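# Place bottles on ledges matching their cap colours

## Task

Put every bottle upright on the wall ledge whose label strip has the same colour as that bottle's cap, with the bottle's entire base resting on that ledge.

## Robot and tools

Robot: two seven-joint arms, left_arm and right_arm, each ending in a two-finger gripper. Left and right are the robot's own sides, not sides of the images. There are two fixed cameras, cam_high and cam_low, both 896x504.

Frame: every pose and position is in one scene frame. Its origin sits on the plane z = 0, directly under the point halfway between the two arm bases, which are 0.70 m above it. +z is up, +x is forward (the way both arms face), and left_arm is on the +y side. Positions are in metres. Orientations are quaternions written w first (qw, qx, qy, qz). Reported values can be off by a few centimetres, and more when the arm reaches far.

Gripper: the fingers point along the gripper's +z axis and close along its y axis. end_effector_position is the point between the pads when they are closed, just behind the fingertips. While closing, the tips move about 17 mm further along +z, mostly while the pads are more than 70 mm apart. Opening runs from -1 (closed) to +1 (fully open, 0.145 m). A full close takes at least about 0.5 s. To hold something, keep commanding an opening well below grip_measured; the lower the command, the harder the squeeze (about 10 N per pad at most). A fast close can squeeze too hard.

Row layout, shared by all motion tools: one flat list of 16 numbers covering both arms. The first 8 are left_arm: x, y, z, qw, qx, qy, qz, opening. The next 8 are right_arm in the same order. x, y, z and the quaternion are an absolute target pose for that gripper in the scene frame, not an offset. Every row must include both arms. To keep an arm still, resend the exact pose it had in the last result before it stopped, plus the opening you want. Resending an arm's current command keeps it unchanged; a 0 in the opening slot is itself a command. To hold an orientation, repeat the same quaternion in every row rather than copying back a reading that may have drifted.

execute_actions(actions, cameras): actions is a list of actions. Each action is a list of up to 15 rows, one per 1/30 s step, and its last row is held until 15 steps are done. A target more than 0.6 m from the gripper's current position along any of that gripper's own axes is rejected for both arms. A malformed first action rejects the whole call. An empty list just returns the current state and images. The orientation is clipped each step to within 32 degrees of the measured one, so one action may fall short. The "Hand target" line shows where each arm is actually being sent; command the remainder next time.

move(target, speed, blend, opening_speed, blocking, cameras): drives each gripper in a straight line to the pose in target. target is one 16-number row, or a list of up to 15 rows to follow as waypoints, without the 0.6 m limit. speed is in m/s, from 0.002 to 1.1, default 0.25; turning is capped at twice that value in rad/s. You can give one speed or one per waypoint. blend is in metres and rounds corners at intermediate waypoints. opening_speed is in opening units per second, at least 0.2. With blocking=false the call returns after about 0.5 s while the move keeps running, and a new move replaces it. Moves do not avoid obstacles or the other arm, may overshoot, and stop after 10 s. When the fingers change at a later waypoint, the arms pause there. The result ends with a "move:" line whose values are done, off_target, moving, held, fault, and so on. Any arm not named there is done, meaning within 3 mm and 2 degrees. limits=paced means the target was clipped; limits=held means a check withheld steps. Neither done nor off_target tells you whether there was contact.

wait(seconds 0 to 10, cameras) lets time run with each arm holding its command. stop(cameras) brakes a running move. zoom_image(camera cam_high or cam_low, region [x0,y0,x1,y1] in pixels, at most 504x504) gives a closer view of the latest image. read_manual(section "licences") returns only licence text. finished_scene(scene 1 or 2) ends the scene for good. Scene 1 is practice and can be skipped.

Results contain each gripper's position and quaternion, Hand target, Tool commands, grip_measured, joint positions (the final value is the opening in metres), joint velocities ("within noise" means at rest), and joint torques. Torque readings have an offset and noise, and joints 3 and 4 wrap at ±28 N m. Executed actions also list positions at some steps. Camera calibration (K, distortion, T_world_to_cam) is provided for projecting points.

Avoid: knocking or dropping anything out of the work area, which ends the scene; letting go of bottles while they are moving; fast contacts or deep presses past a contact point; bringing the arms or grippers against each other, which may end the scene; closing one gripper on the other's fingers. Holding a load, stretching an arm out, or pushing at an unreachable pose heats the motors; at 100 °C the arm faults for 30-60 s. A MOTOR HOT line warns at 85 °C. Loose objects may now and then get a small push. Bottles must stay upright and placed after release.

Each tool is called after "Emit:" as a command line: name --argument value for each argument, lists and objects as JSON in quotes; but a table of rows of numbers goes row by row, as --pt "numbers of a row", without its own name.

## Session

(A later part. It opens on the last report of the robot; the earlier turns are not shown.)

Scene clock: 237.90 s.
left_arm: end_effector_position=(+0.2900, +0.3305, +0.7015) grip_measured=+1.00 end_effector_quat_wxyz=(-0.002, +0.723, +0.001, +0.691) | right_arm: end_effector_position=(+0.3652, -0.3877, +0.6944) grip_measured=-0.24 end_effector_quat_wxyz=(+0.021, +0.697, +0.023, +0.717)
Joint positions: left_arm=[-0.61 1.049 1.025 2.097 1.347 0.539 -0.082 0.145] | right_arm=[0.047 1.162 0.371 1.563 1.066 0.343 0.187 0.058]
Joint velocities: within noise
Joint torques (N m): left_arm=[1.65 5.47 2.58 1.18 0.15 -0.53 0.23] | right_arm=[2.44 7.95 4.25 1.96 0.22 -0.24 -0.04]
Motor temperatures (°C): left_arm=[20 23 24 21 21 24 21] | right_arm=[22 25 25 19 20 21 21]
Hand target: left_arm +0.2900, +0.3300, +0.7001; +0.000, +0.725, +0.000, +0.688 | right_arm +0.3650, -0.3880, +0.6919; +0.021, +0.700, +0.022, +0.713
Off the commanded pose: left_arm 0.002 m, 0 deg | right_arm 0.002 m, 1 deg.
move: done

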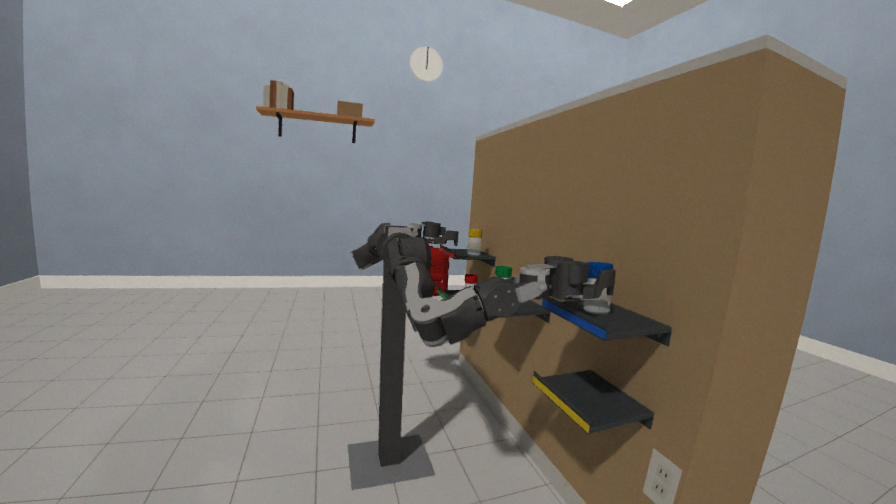

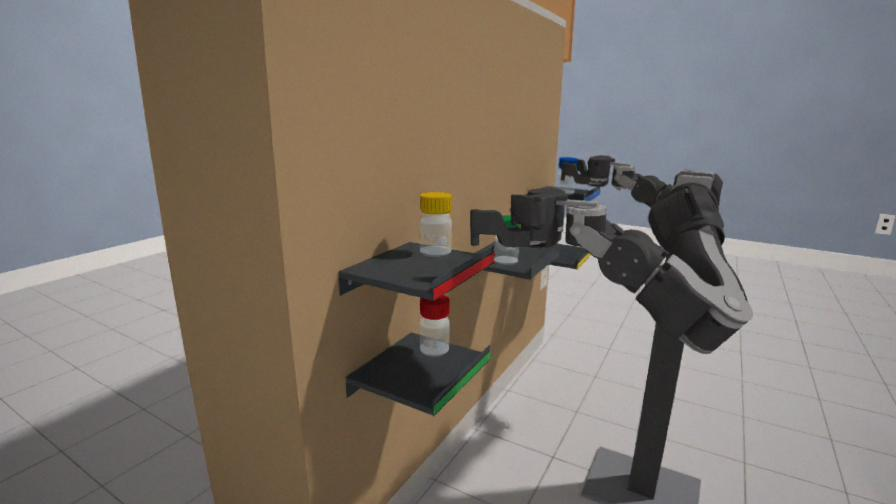

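Emit:
move --pt "0.29 0.33 0.70 0 0.7254 0 0.6883 1 0.365 -0.388 0.694 0.0212 0.7003 0.0219 0.7132 0.3" --pt "0.29 0.33 0.70 0 0.7254 0 0.6883 1 0.365 -0.388 0.694 0.0212 0.7003 0.0219 0.7132 0.6" --pt "0.29 0.33 0.70 0 0.7254 0 0.6883 1 0.28 -0.388 0.705 0.0212 0.7003 0.0219 0.7132 0.6" --speed 0.08 --opening_speed 0.6

Emit:
zoom_image --camera "cam_high" --region '[520, 210, 680, 350]'

Emit:
zoom_image --camera "cam_low" --region '[390, 170, 550, 300]'

Emit:
zoom_image --camera "cam_high" --region '[400, 190, 540, 320]'

Scene clock: 257.87 s.
left_arm: end_effector_position=(+0.2900, +0.3305, +0.7015) grip_measured=+1.00 end_effector_quat_wxyz=(-0.002, +0.723, +0.001, +0.691) | right_arm: end_effector_position=(+0.2803, -0.3890, +0.7049) grip_measured=+0.60 end_effector_quat_wxyz=(+0.023, +0.700, +0.020, +0.714)
Joint positions: left_arm=[-0.61 1.049 1.025 2.097 1.347 0.539 -0.082 0.145] | right_arm=[-0.466 0.964 1.056 1.851 1.048 0.534 0.33 0.119]
Joint velocities: within noise
Joint torques (N m): left_arm=[1.65 5.47 2.58 1.17 0.15 -0.52 0.23] | right_arm=[1.12 6.95 4.01 2.02 0.33 -0.28 0.14]
Motor temperatures (°C): left_arm=[20 24 24 21 21 24 21] | right_arm=[22 26 25 19 20 20 21]
Hand target: left_arm +0.2900, +0.3300, +0.7001; +0.000, +0.725, +0.000, +0.688 | right_arm +0.2800, -0.3881, +0.7049; +0.021, +0.700, +0.022, +0.713
Off the commanded pose: left_arm 0.002 m, 0 deg | right_arm 0.001 m, 0 deg.
move: done

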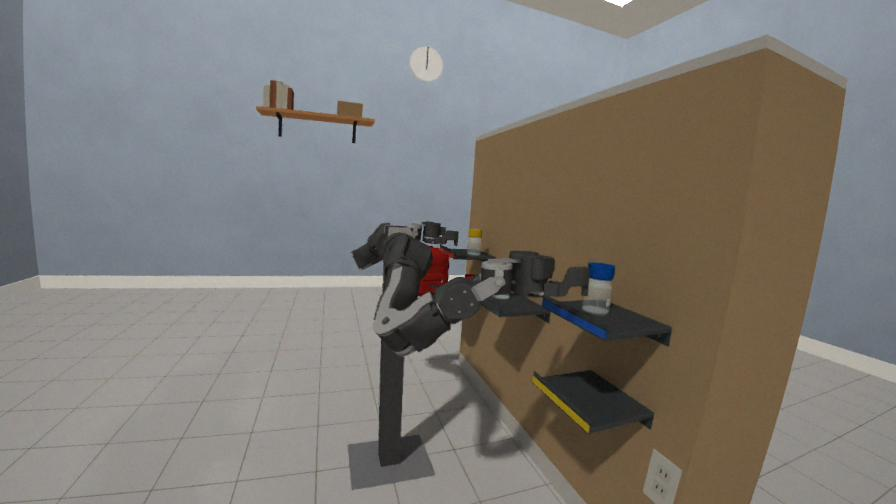

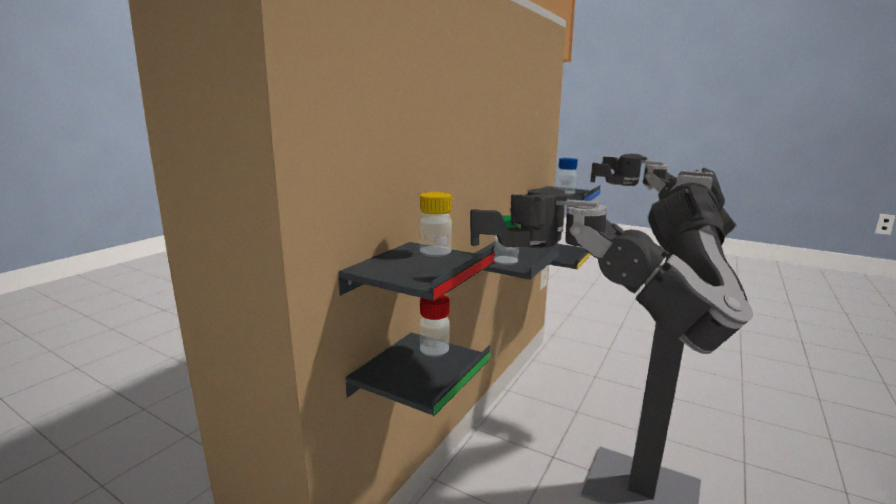

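Scaled by 3.150 from the camera's 896x504 image, which has a finer 1280x720 frame.

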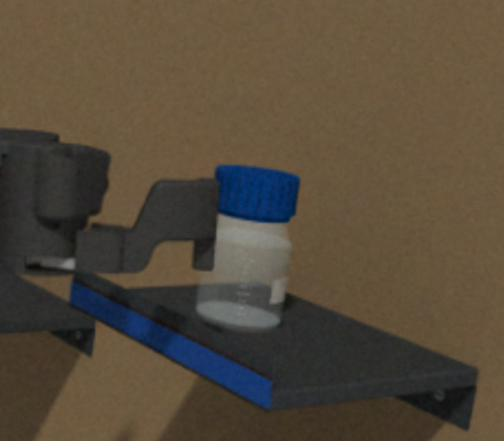

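Scaled by 3.150 from the camera's 896x504 image, which has a finer 1280x720 frame.

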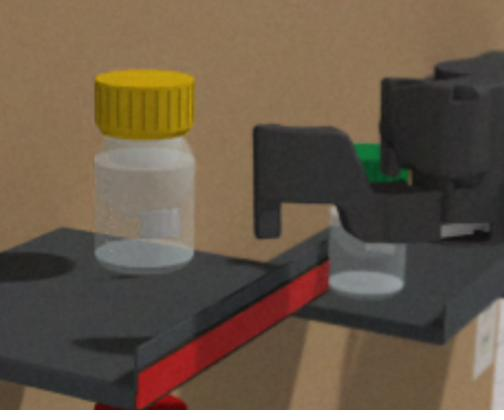

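Scaled by 3.600 from the camera's 896x504 image, which has a finer 1280x720 frame.

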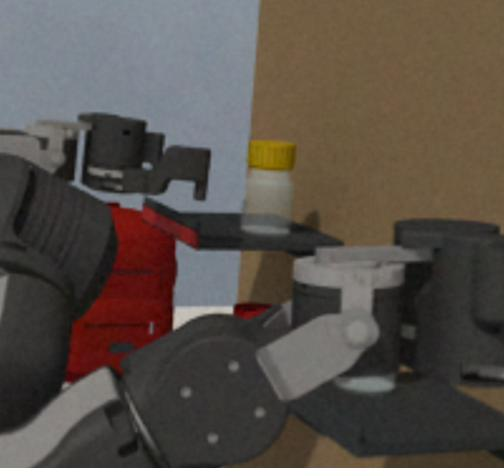

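Emit:
move --pt "0.29 0.342 0.70 0 0.7254 0 0.6883 1 0.24 -0.36 0.65 0 0.7254 0 0.6883 1" --pt "0.35 0.342 0.697 0 0.7254 0 0.6883 1 0.25 -0.37 0.48 0 0.7254 0 0.6883 1" --speed 0.1

Emit:
zoom_image --camera "cam_low" --region '[390, 170, 550, 300]'

Emit:
zoom_image --camera "cam_high" --region '[400, 190, 540, 320]'

Scene clock: 279.10 s.
left_arm: end_effector_position=(+0.3497, +0.3410, +0.6986) grip_measured=+1.00 end_effector_quat_wxyz=(+0.001, +0.724, -0.002, +0.690) | right_arm: end_effector_position=(+0.2497, -0.3717, +0.4803) grip_measured=+1.00 end_effector_quat_wxyz=(+0.002, +0.726, -0.003, +0.688)
Joint positions: left_arm=[-0.521 1.368 0.719 1.833 1.451 0.274 -0.125 0.145] | right_arm=[-0.524 0.519 0.594 1.543 0.68 -0.15 0.522 0.145]
Joint velocities: within noise
Joint torques (N m): left_arm=[3.78 6.55 2.69 0.68 0.13 -0.69 -0.05] | right_arm=[0.62 5.34 2.15 3.34 0.35 -0.48 0.18]
Motor temperatures (°C): left_arm=[20 24 24 21 21 25 21] | right_arm=[21 26 24 19 20 20 21]
Hand target: left_arm +0.3500, +0.3420, +0.6969; +0.000, +0.725, +0.000, +0.688 | right_arm +0.2500, -0.3700, +0.4800; +0.000, +0.725, +0.000, +0.688
Off the commanded pose: left_arm 0.002 m, 0 deg | right_arm 0.002 m, 0 deg.
move: done

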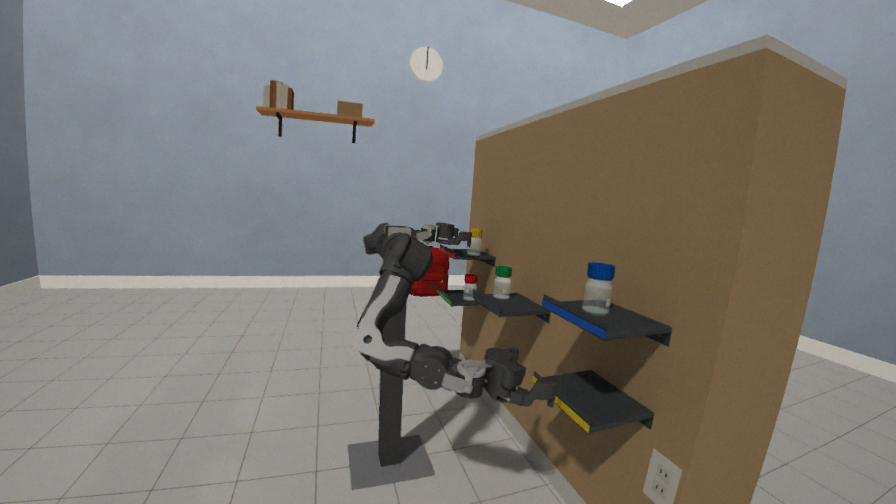

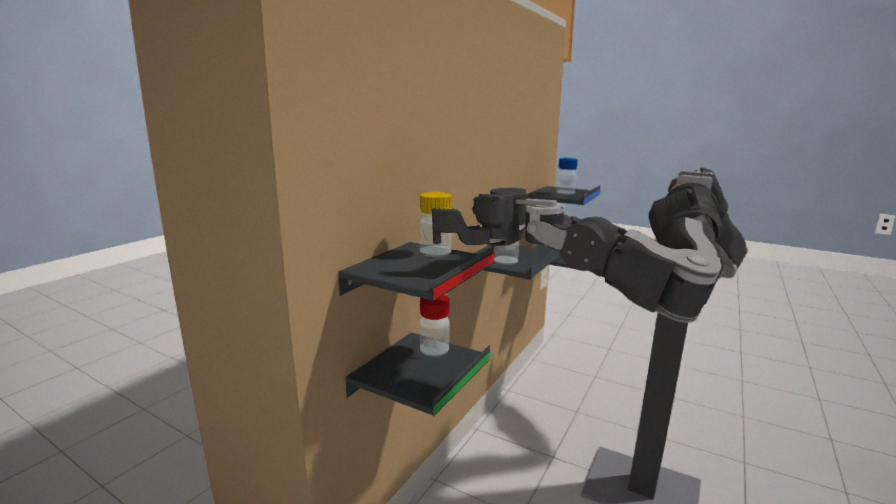

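Scaled by 3.150 from the camera's 896x504 image, which has a finer 1280x720 frame.

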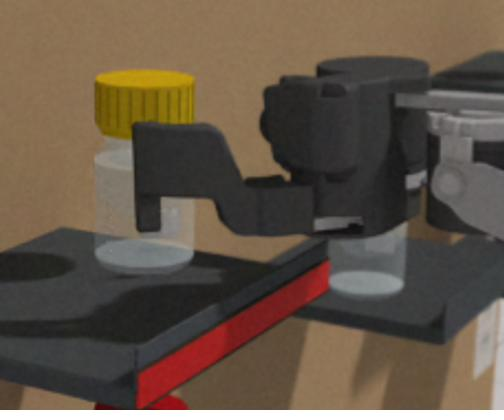

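Scaled by 3.600 from the camera's 896x504 image, which has a finer 1280x720 frame.

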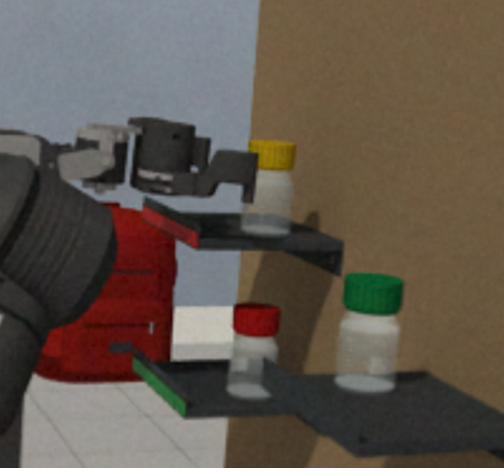

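Emit:
move --pt "0.352 0.336 0.697 0 0.7254 0 0.6883 1 0.25 -0.37 0.48 0 0.7254 0 0.6883 1" --pt "0.392 0.336 0.694 0 0.7254 0 0.6883 1 0.25 -0.37 0.48 0 0.7254 0 0.6883 1" --pt "0.392 0.336 0.694 0 0.7254 0 0.6883 -0.5 0.25 -0.37 0.48 0 0.7254 0 0.6883 1" --speed 0.08 --opening_speed 0.7

Emit:
zoom_image --camera "cam_low" --region '[390, 170, 550, 300]'

Emit:
zoom_image --camera "cam_high" --region '[400, 190, 540, 320]'

Scene clock: 298.43 s.
left_arm: end_effector_position=(+0.3922, +0.3348, +0.6949) grip_measured=-0.24 end_effector_quat_wxyz=(-0.001, +0.723, -0.005, +0.690) | right_arm: end_effector_position=(+0.2497, -0.3717, +0.4804) grip_measured=+1.00 end_effector_quat_wxyz=(+0.002, +0.726, -0.003, +0.688)
Joint positions: left_arm=[-1.407 1.646 1.424 1.669 1.584 0.062 -0.167 0.057] | right_arm=[-0.524 0.519 0.594 1.543 0.68 -0.15 0.522 0.145]
Joint velocities: within noise
Joint torques (N m): left_arm=[5.02 1.17 4.04 0.14 0.11 -0.56 -0.02] | right_arm=[0.49 5.34 2.1 3.28 0.34 -0.45 0.15]
Motor temperatures (°C): left_arm=[21 24 25 21 21 25 21] | right_arm=[21 25 24 20 20 20 21]
Hand target: left_arm +0.3920, +0.3360, +0.6941; -0.002, +0.725, -0.003, +0.689 | right_arm +0.2500, -0.3700, +0.4800; +0.000, +0.725, +0.000, +0.688
Off the commanded pose: left_arm 0.002 m, 1 deg | right_arm 0.002 m, 0 deg.
joint sent to its limit (left arm) — joint 1 (shoulder pitch), lower limit; joint 5 (forearm roll), upper limit. The joint targets still meet the commanded pose.
move: done

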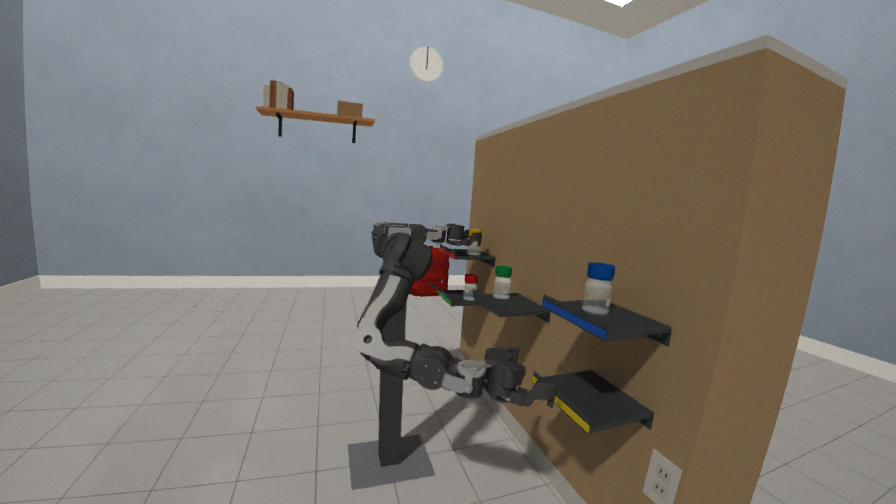

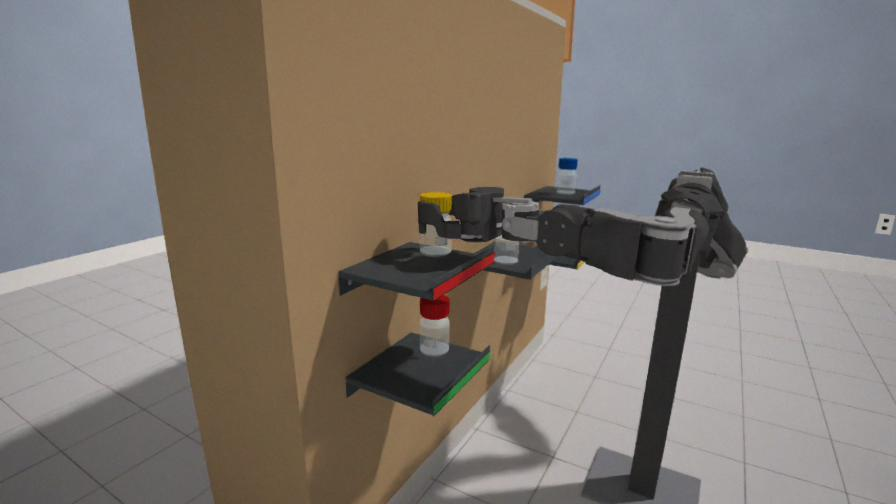

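Scaled by 3.150 from the camera's 896x504 image, which has a finer 1280x720 frame.

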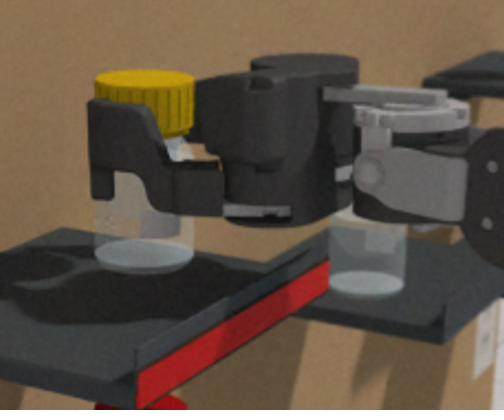

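Scaled by 3.600 from the camera's 896x504 image, which has a finer 1280x720 frame.

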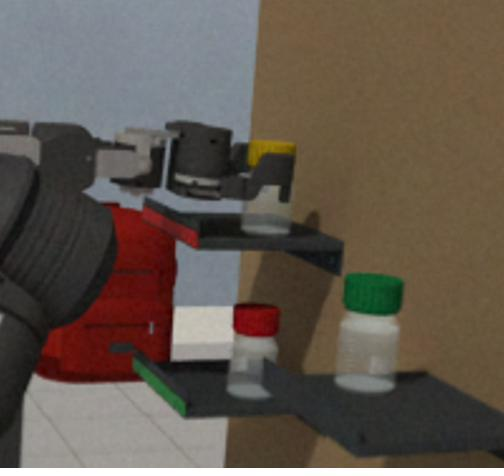

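Emit:
move --pt "0.392 0.336 0.735 0 0.7254 0 0.6883 -0.5 0.25 -0.37 0.48 0 0.7254 0 0.6883 1" --pt "0.27 0.33 0.735 0 0.7254 0 0.6883 -0.5 0.25 -0.37 0.48 0 0.7254 0 0.6883 1" --pt "0.25 0.26 0.60 0 0.7254 0 0.6883 -0.5 0.25 -0.37 0.48 0 0.7254 0 0.6883 1" --pt "0.25 0.20 0.47 0 0.7254 0 0.6883 -0.5 0.25 -0.37 0.48 0 0.7254 0 0.6883 1" --pt "0.36 0.178 0.46 0 0.7254 0 0.6883 -0.5 0.25 -0.37 0.48 0 0.7254 0 0.6883 1" --speed 0.13 --blend '[0.015,0.03,0.03,0.03,0]'

Emit:
zoom_image --camera "cam_low" --region '[420, 190, 620, 370]'

Emit:
zoom_image --camera "cam_high" --region '[400, 220, 540, 350]'

Scene clock: 340.10 s.
left_arm: end_effector_position=(+0.3602, +0.1787, +0.4609) grip_measured=-0.24 end_effector_quat_wxyz=(-0.002, +0.726, +0.002, +0.688) | right_arm: end_effector_position=(+0.2497, -0.3717, +0.4804) grip_measured=+1.00 end_effector_quat_wxyz=(+0.002, +0.726, -0.003, +0.688)
Joint positions: left_arm=[-0.024 0.449 -0.352 1.613 0.433 -0.084 -0.341 0.057] | right_arm=[-0.524 0.519 0.594 1.543 0.68 -0.15 0.522 0.145]
Joint velocities: within noise
Joint torques (N m): left_arm=[4.71 2.15 0.81 4.26 -0.06 -0.81 0.22] | right_arm=[0.44 5.53 2.14 3.25 0.36 -0.45 0.16]
Motor temperatures (°C): left_arm=[21 22 26 21 21 25 21] | right_arm=[21 25 23 20 20 20 21]
Hand target: left_arm +0.3600, +0.1780, +0.4600; +0.000, +0.725, +0.000, +0.688 | right_arm +0.2500, -0.3700, +0.4800; +0.000, +0.725, +0.000, +0.688
Off the commanded pose: left_arm 0.001 m, 0 deg | right_arm 0.002 m, 0 deg.
move: done

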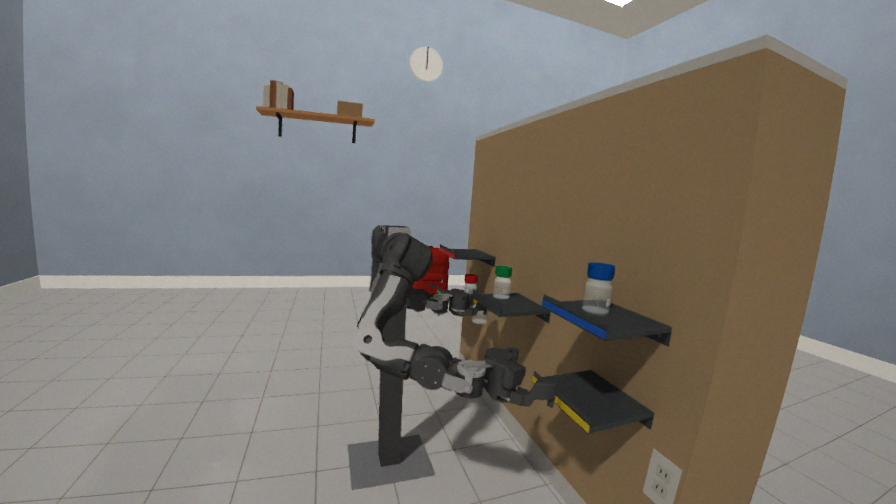

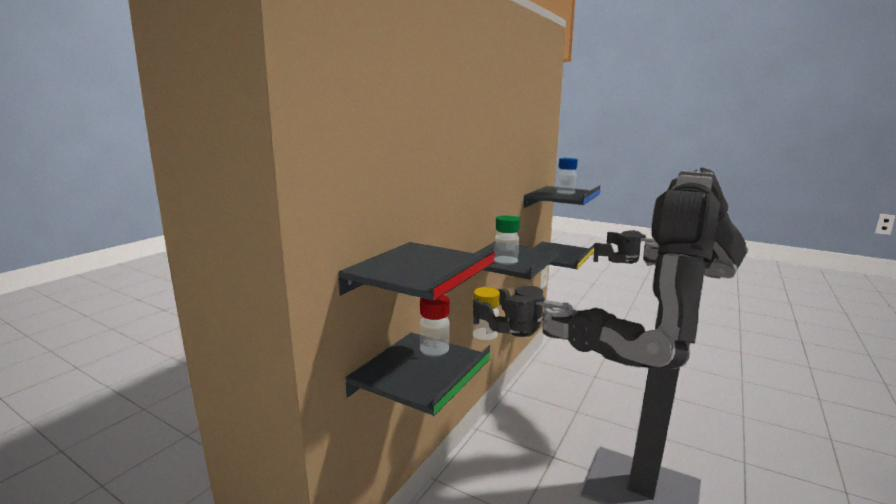

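Scaled by 2.520 from the camera's 896x504 image, which has a finer 1280x720 frame.

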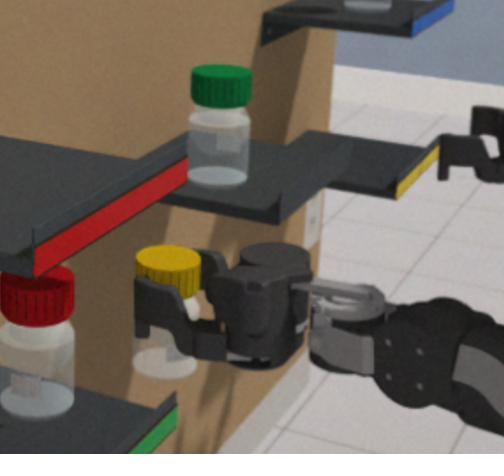

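Scaled by 3.600 from the camera's 896x504 image, which has a finer 1280x720 frame.

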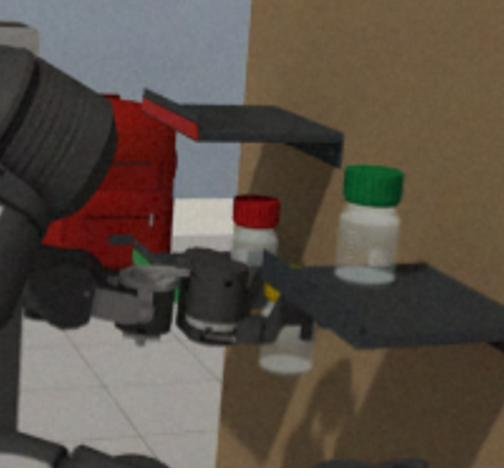

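Emit:
move --pt "0.345 0.176 0.58 0.0898 0.7192 -0.0947 0.6824 -0.5 0.25 -0.37 0.48 0 0.7254 0 0.6883 1" --pt "0.295 0.12 0.655 0.1781 0.7007 -0.1877 0.6648 -0.5 0.25 -0.37 0.48 0 0.7254 0 0.6883 1" --pt "0.29 -0.02 0.65 0.2354 0.6817 -0.2481 0.6468 -0.5 0.25 -0.37 0.48 0 0.7254 0 0.6883 1" --pt "0.325 -0.044 0.64 0.2354 0.6817 -0.2481 0.6468 -0.5 0.25 -0.37 0.48 0 0.7254 0 0.6883 1" --speed 0.13 --blend '[0.03,0.02,0.02,0]'

Emit:
zoom_image --camera "cam_high" --region '[460, 210, 560, 320]'

Emit:
zoom_image --camera "cam_low" --region '[480, 150, 590, 280]'

Scene clock: 356.60 s.
left_arm: end_effector_position=(+0.3255, -0.0431, +0.6380) grip_measured=-0.24 end_effector_quat_wxyz=(+0.233, +0.686, -0.248, +0.644) | right_arm: end_effector_position=(+0.2497, -0.3717, +0.4804) grip_measured=+1.00 end_effector_quat_wxyz=(+0.002, +0.726, -0.003, +0.688)
Joint positions: left_arm=[0.614 0.306 -0.781 2.053 0.817 0.665 -0.432 0.057] | right_arm=[-0.524 0.519 0.594 1.543 0.68 -0.15 0.522 0.145]
Joint velocities: within noise
Joint torques (N m): left_arm=[7.27 -0.8 1.4 3.63 -0.18 -0.93 0.24] | right_arm=[0.51 5.37 2.09 3.32 0.38 -0.47 0.17]
Motor temperatures (°C): left_arm=[22 22 25 22 21 25 21] | right_arm=[21 25 23 20 20 20 21]
Hand target: left_arm +0.3249, -0.0440, +0.6400; +0.235, +0.682, -0.248, +0.647 | right_arm +0.2500, -0.3700, +0.4800; +0.000, +0.725, +0.000, +0.688
Off the commanded pose: left_arm 0.002 m, 1 deg | right_arm 0.002 m, 0 deg.
move: done

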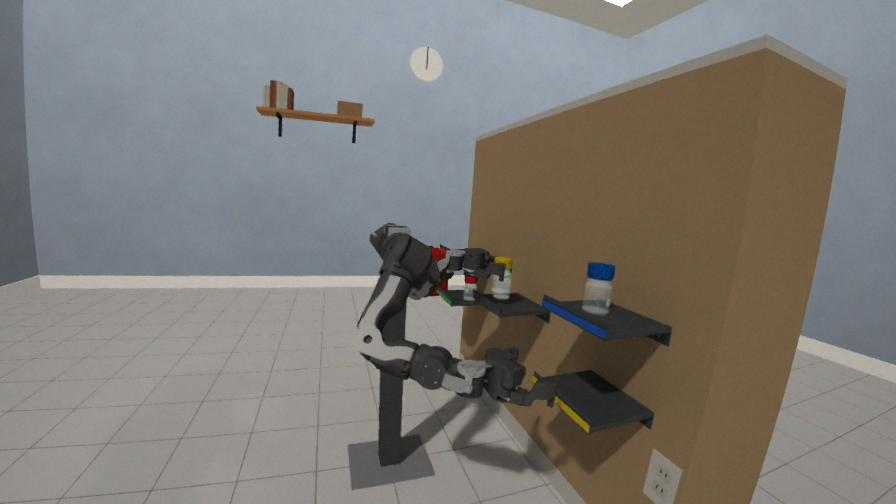

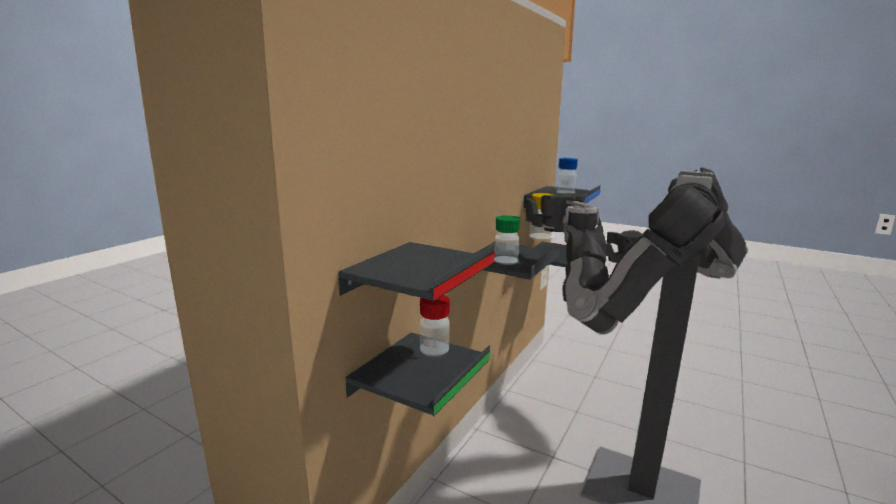

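Scaled by 4.582 from the camera's 896x504 image, which has a finer 1280x720 frame.

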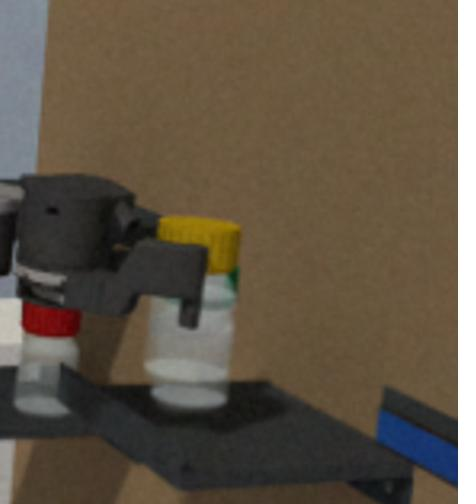

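Scaled by 3.877 from the camera's 896x504 image, which has a finer 1280x720 frame.

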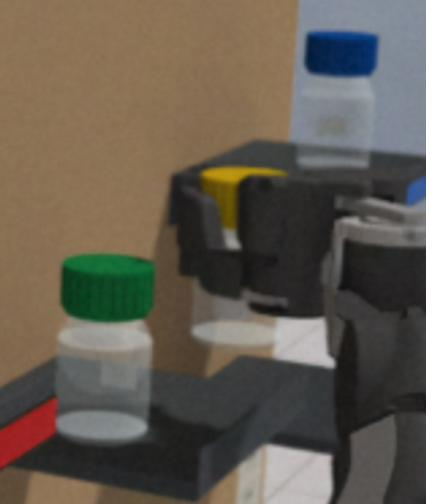

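Emit:
move --pt "0.337 -0.047 0.630 0.2592 0.6731 -0.2254 0.6551 -0.5 0.25 -0.37 0.48 0 0.7254 0 0.6883 1" --pt "0.337 -0.047 0.604 0.2592 0.6731 -0.2254 0.6551 -0.5 0.25 -0.37 0.48 0 0.7254 0 0.6883 1" --speed 0.07

Emit:
zoom_image --camera "cam_high" --region '[460, 210, 560, 320]'

Emit:
zoom_image --camera "cam_low" --region '[480, 150, 590, 280]'

Scene clock: 381.23 s.
left_arm: end_effector_position=(+0.3372, -0.0464, +0.6026) grip_measured=-0.24 end_effector_quat_wxyz=(+0.257, +0.677, -0.225, +0.652) | right_arm: end_effector_position=(+0.2497, -0.3717, +0.4804) grip_measured=+1.00 end_effector_quat_wxyz=(+0.002, +0.726, -0.003, +0.688)
Joint positions: left_arm=[0.537 0.332 -0.838 1.923 0.731 0.417 -0.335 0.057] | right_arm=[-0.524 0.519 0.594 1.543 0.68 -0.15 0.522 0.145]
Joint velocities: within noise
Joint torques (N m): left_arm=[7 -0.86 1.58 3.88 -0.12 -0.96 0.26] | right_arm=[0.46 5.42 2.15 3.3 0.37 -0.47 0.14]
Motor temperatures (°C): left_arm=[23 22 24 22 21 26 21] | right_arm=[21 25 23 20 20 21 21]
Hand target: left_arm +0.3370, -0.0470, +0.6040; +0.259, +0.673, -0.226, +0.655 | right_arm +0.2500, -0.3700, +0.4800; +0.000, +0.725, +0.000, +0.688
Off the commanded pose: left_arm 0.002 m, 1 deg | right_arm 0.002 m, 0 deg.
move: done

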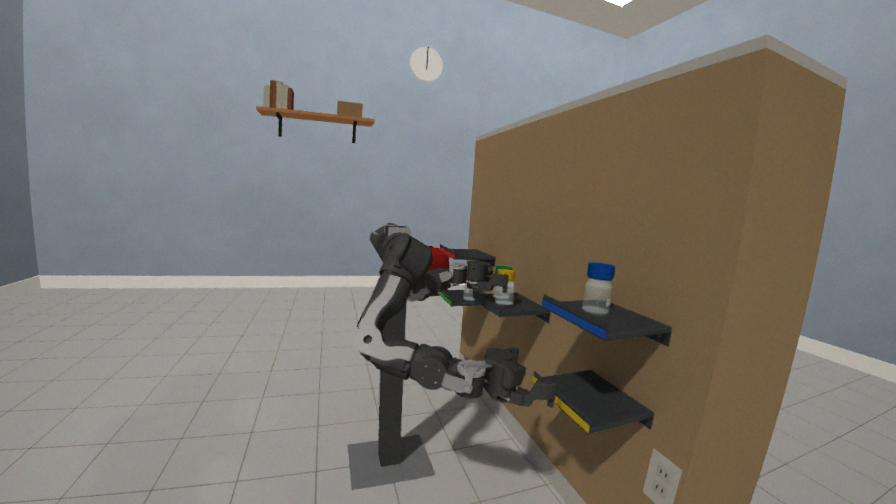

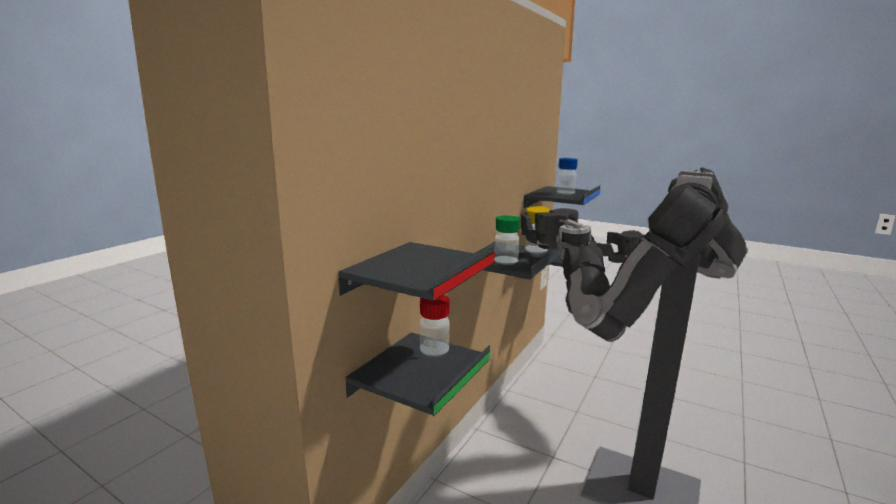

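Scaled by 4.582 from the camera's 896x504 image, which has a finer 1280x720 frame.

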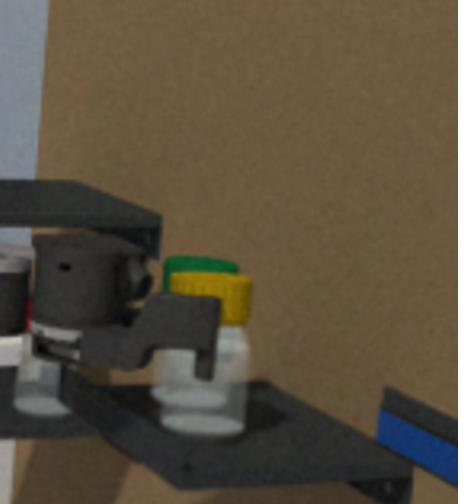

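Scaled by 3.877 from the camera's 896x504 image, which has a finer 1280x720 frame.

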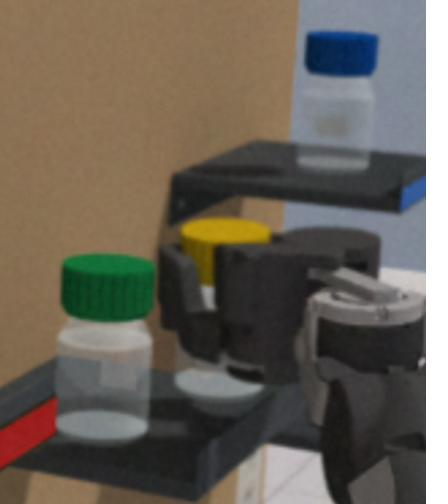

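Emit:
move --pt "0.337 -0.047 0.597 0.2592 0.6731 -0.2254 0.6551 -0.5 0.25 -0.37 0.48 0 0.7254 0 0.6883 1" --speed 0.03 --cameras '[]'

Emit:
move --pt "0.337 -0.047 0.593 0.2592 0.6731 -0.2254 0.6551 -0.5 0.25 -0.37 0.48 0 0.7254 0 0.6883 1" --speed 0.02

Emit:
zoom_image --camera "cam_high" --region '[460, 210, 560, 320]'

Emit:
zoom_image --camera "cam_low" --region '[480, 150, 590, 280]'

Scene clock: 399.73 s.
left_arm: end_effector_position=(+0.3373, -0.0465, +0.5977) grip_measured=-0.24 end_effector_quat_wxyz=(+0.257, +0.675, -0.225, +0.654) | right_arm: end_effector_position=(+0.2497, -0.3717, +0.4804) grip_measured=+1.00 end_effector_quat_wxyz=(+0.002, +0.726, -0.003, +0.688)
Joint positions: left_arm=[0.525 0.337 -0.848 1.91 0.717 0.387 -0.325 0.057] | right_arm=[-0.524 0.519 0.594 1.543 0.68 -0.15 0.522 0.145]
Joint velocities: within noise
Joint torques (N m): left_arm=[6.32 -0.54 1.33 3.56 -0.12 -0.95 0.25] | right_arm=[0.51 5.45 2.13 3.29 0.37 -0.46 0.19]
Motor temperatures (°C): left_arm=[24 22 24 22 21 26 21] | right_arm=[21 25 23 20 20 21 21]
Hand target: left_arm +0.3370, -0.0469, +0.5970; +0.259, +0.673, -0.225, +0.655 | right_arm +0.2500, -0.3700, +0.4800; +0.000, +0.725, +0.000, +0.688
Off the commanded pose: left_arm 0.001 m, 0 deg | right_arm 0.002 m, 0 deg.
move: done
No camera images: "cameras" was empty.

Scene clock: 400.43 s.
left_arm: end_effector_position=(+0.3373, -0.0466, +0.5948) grip_measured=-0.24 end_effector_quat_wxyz=(+0.258, +0.673, -0.225, +0.655) | right_arm: end_effector_position=(+0.2497, -0.3717, +0.4804) grip_measured=+1.00 end_effector_quat_wxyz=(+0.002, +0.726, -0.003, +0.688)
Joint positions: left_arm=[0.519 0.34 -0.854 1.902 0.709 0.369 -0.32 0.057] | right_arm=[-0.524 0.519 0.594 1.543 0.68 -0.15 0.522 0.145]
Joint velocities: within noise
Joint torques (N m): left_arm=[6.05 -0.41 1.21 3.41 -0.1 -0.89 0.25] | right_arm=[0.41 5.31 2.18 3.34 0.35 -0.43 0.16]
Motor temperatures (°C): left_arm=[24 22 24 22 21 26 21] | right_arm=[21 25 23 20 20 21 21]
Hand target: left_arm +0.3370, -0.0470, +0.5930; +0.259, +0.673, -0.225, +0.655 | right_arm +0.2500, -0.3700, +0.4800; +0.000, +0.725, +0.000, +0.688
Off the commanded pose: left_arm 0.002 m, 0 deg | right_arm 0.002 m, 0 deg.
move: done

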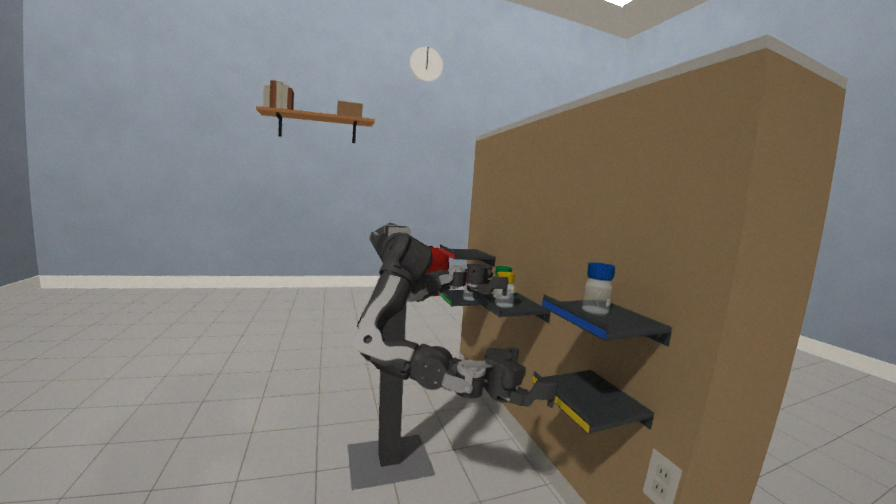

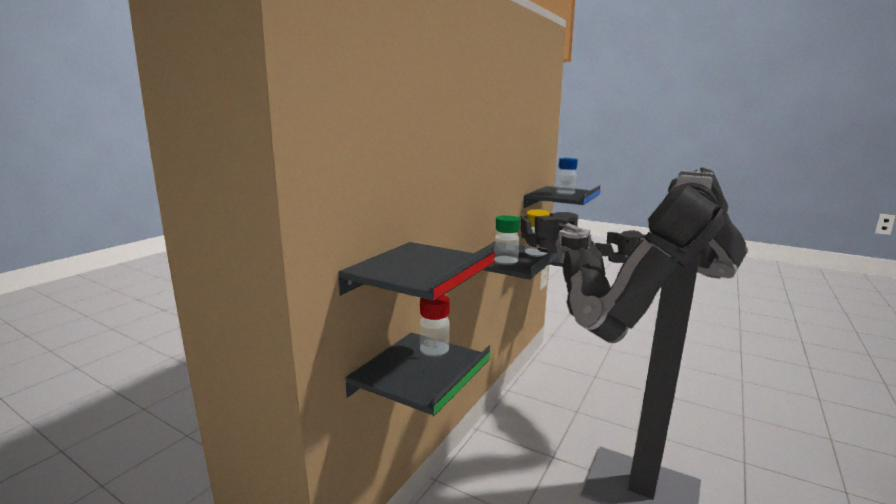

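Scaled by 4.582 from the camera's 896x504 image, which has a finer 1280x720 frame.

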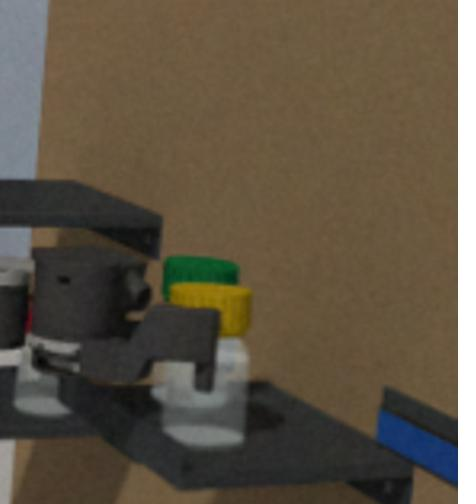

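Scaled by 3.877 from the camera's 896x504 image, which has a finer 1280x720 frame.

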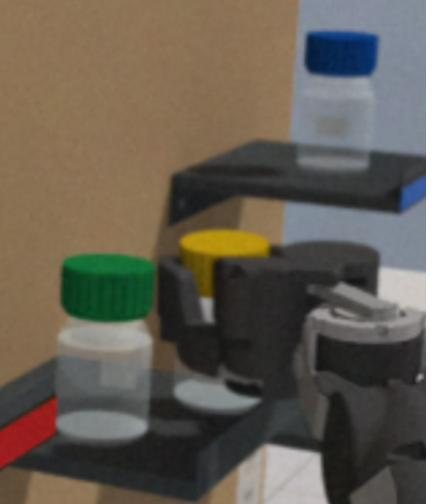

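Emit:
move --pt "0.337 -0.047 0.588 0.2592 0.6731 -0.2254 0.6551 -0.5 0.25 -0.37 0.48 0 0.7254 0 0.6883 1" --speed 0.02

Emit:
zoom_image --camera "cam_high" --region '[460, 210, 560, 320]'

Emit:
zoom_image --camera "cam_low" --region '[480, 150, 590, 280]'

Scene clock: 407.40 s.
left_arm: end_effector_position=(+0.3373, -0.0467, +0.5943) grip_measured=-0.24 end_effector_quat_wxyz=(+0.260, +0.667, -0.223, +0.662) | right_arm: end_effector_position=(+0.2497, -0.3717, +0.4804) grip_measured=+1.00 end_effector_quat_wxyz=(+0.002, +0.726, -0.003, +0.688)
Joint positions: left_arm=[0.517 0.346 -0.864 1.894 0.7 0.332 -0.316 0.057] | right_arm=[-0.524 0.519 0.594 1.543 0.68 -0.15 0.522 0.145]
Joint velocities: within noise
Joint torques (N m): left_arm=[5.5 -0.07 0.84 2.84 0.05 -0.53 0.2] | right_arm=[0.51 5.34 2.17 3.4 0.35 -0.43 0.17]
Motor temperatures (°C): left_arm=[24 22 24 22 21 26 21] | right_arm=[21 25 23 20 20 21 21]
Hand target: left_arm +0.3370, -0.0469, +0.5880; +0.259, +0.673, -0.225, +0.655 | right_arm +0.2500, -0.3700, +0.4800; +0.000, +0.725, +0.000, +0.688
Off the commanded pose: left_arm 0.006 m, 1 deg | right_arm 0.002 m, 0 deg.
move: off_target (left_arm)

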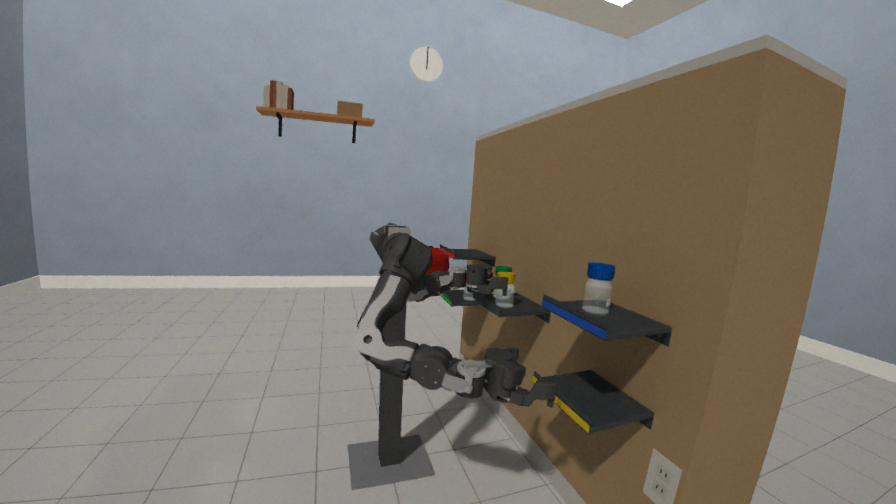

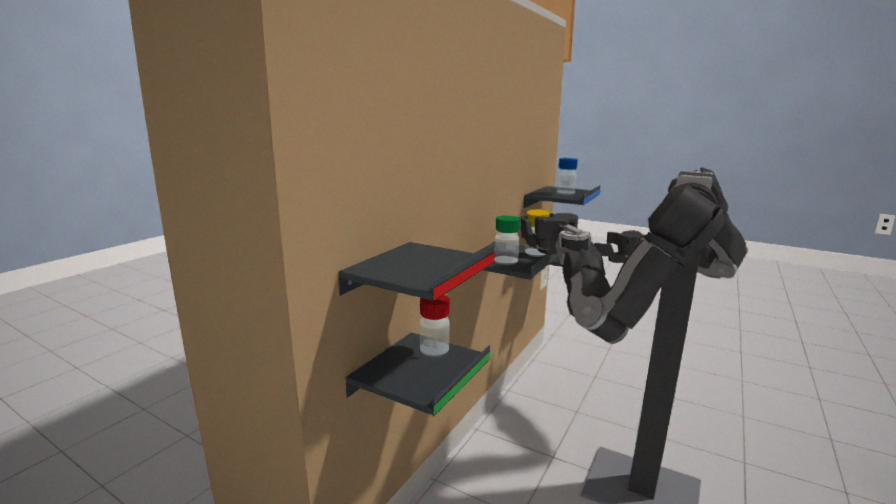

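Scaled by 4.582 from the camera's 896x504 image, which has a finer 1280x720 frame.

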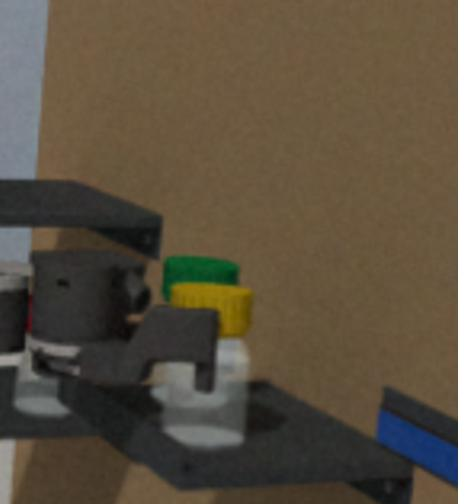

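Scaled by 3.877 from the camera's 896x504 image, which has a finer 1280x720 frame.

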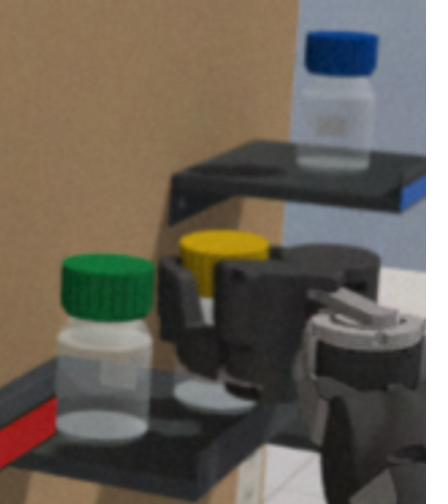

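Emit:
move --pt "0.337 -0.047 0.593 0.2592 0.6731 -0.2254 0.6551 0.05 0.25 -0.37 0.48 0 0.7254 0 0.6883 1" --pt "0.337 -0.047 0.593 0.2592 0.6731 -0.2254 0.6551 0.15 0.25 -0.37 0.48 0 0.7254 0 0.6883 1" --pt "0.26 0.0175 0.602 0.2592 0.6731 -0.2254 0.6551 0.15 0.25 -0.37 0.48 0 0.7254 0 0.6883 1" --speed 0.08 --opening_speed 0.5

Emit:
zoom_image --camera "cam_high" --region '[460, 210, 560, 320]'

Emit:
zoom_image --camera "cam_low" --region '[480, 150, 590, 280]'

Scene clock: 423.23 s.
left_arm: end_effector_position=(+0.2600, +0.0175, +0.6012) grip_measured=+0.15 end_effector_quat_wxyz=(+0.258, +0.674, -0.227, +0.654) | right_arm: end_effector_position=(+0.2497, -0.3717, +0.4804) grip_measured=+1.00 end_effector_quat_wxyz=(+0.002, +0.726, -0.003, +0.688)
Joint positions: left_arm=[0.189 0.725 -0.719 2.354 0.757 0.314 -0.353 0.087] | right_arm=[-0.524 0.519 0.594 1.543 0.68 -0.15 0.522 0.145]
Joint velocities: within noise
Joint torques (N m): left_arm=[3.73 1.2 1.63 4.41 0.04 -0.69 0.07] | right_arm=[0.44 5.39 2.11 3.33 0.36 -0.46 0.17]
Motor temperatures (°C): left_arm=[23 22 23 22 21 26 21] | right_arm=[21 25 23 21 20 21 21]
Hand target: left_arm +0.2601, +0.0176, +0.6019; +0.259, +0.673, -0.225, +0.655 | right_arm +0.2500, -0.3700, +0.4800; +0.000, +0.725, +0.000, +0.688
Off the commanded pose: left_arm 0.001 m, 0 deg | right_arm 0.002 m, 0 deg.
move: done

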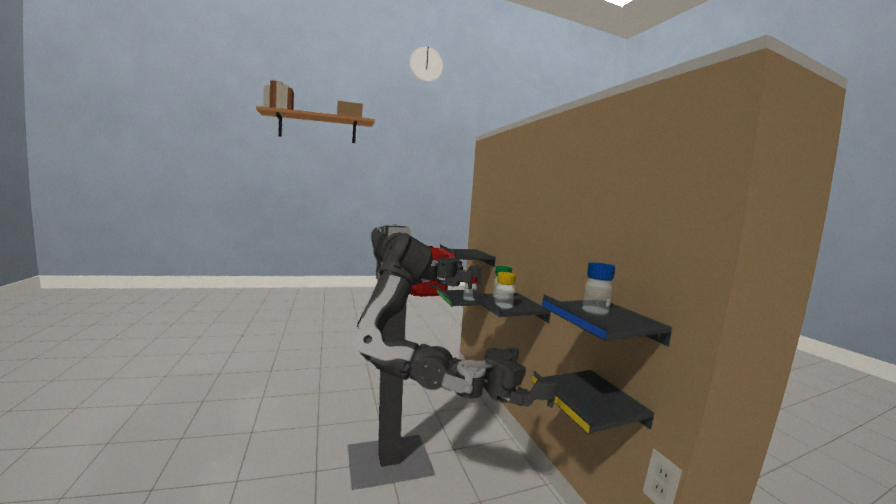

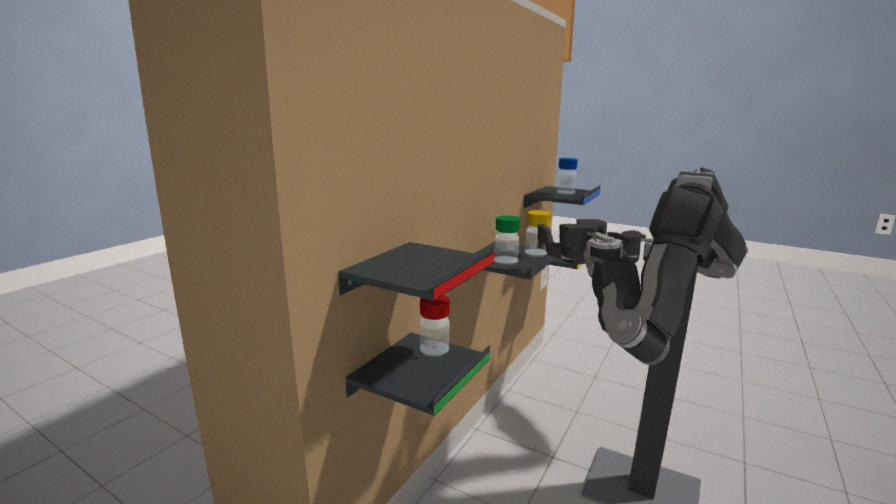

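Scaled by 4.582 from the camera's 896x504 image, which has a finer 1280x720 frame.

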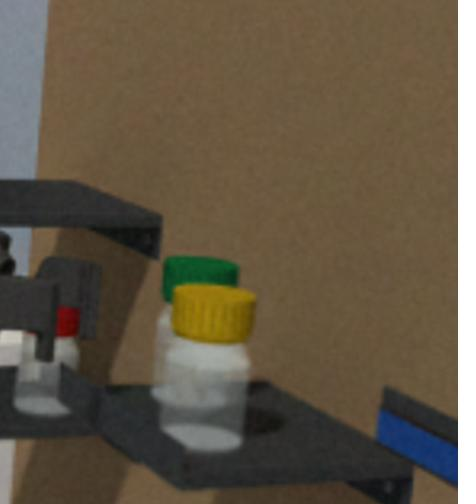

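Scaled by 3.877 from the camera's 896x504 image, which has a finer 1280x720 frame.

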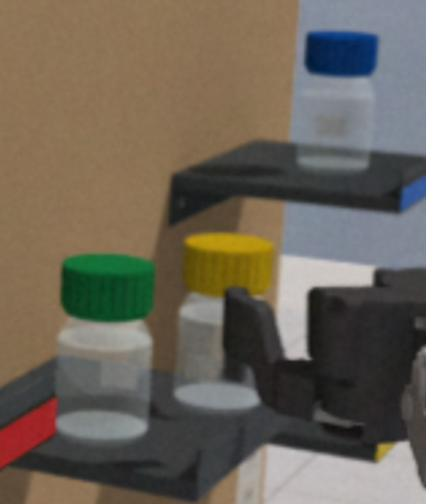

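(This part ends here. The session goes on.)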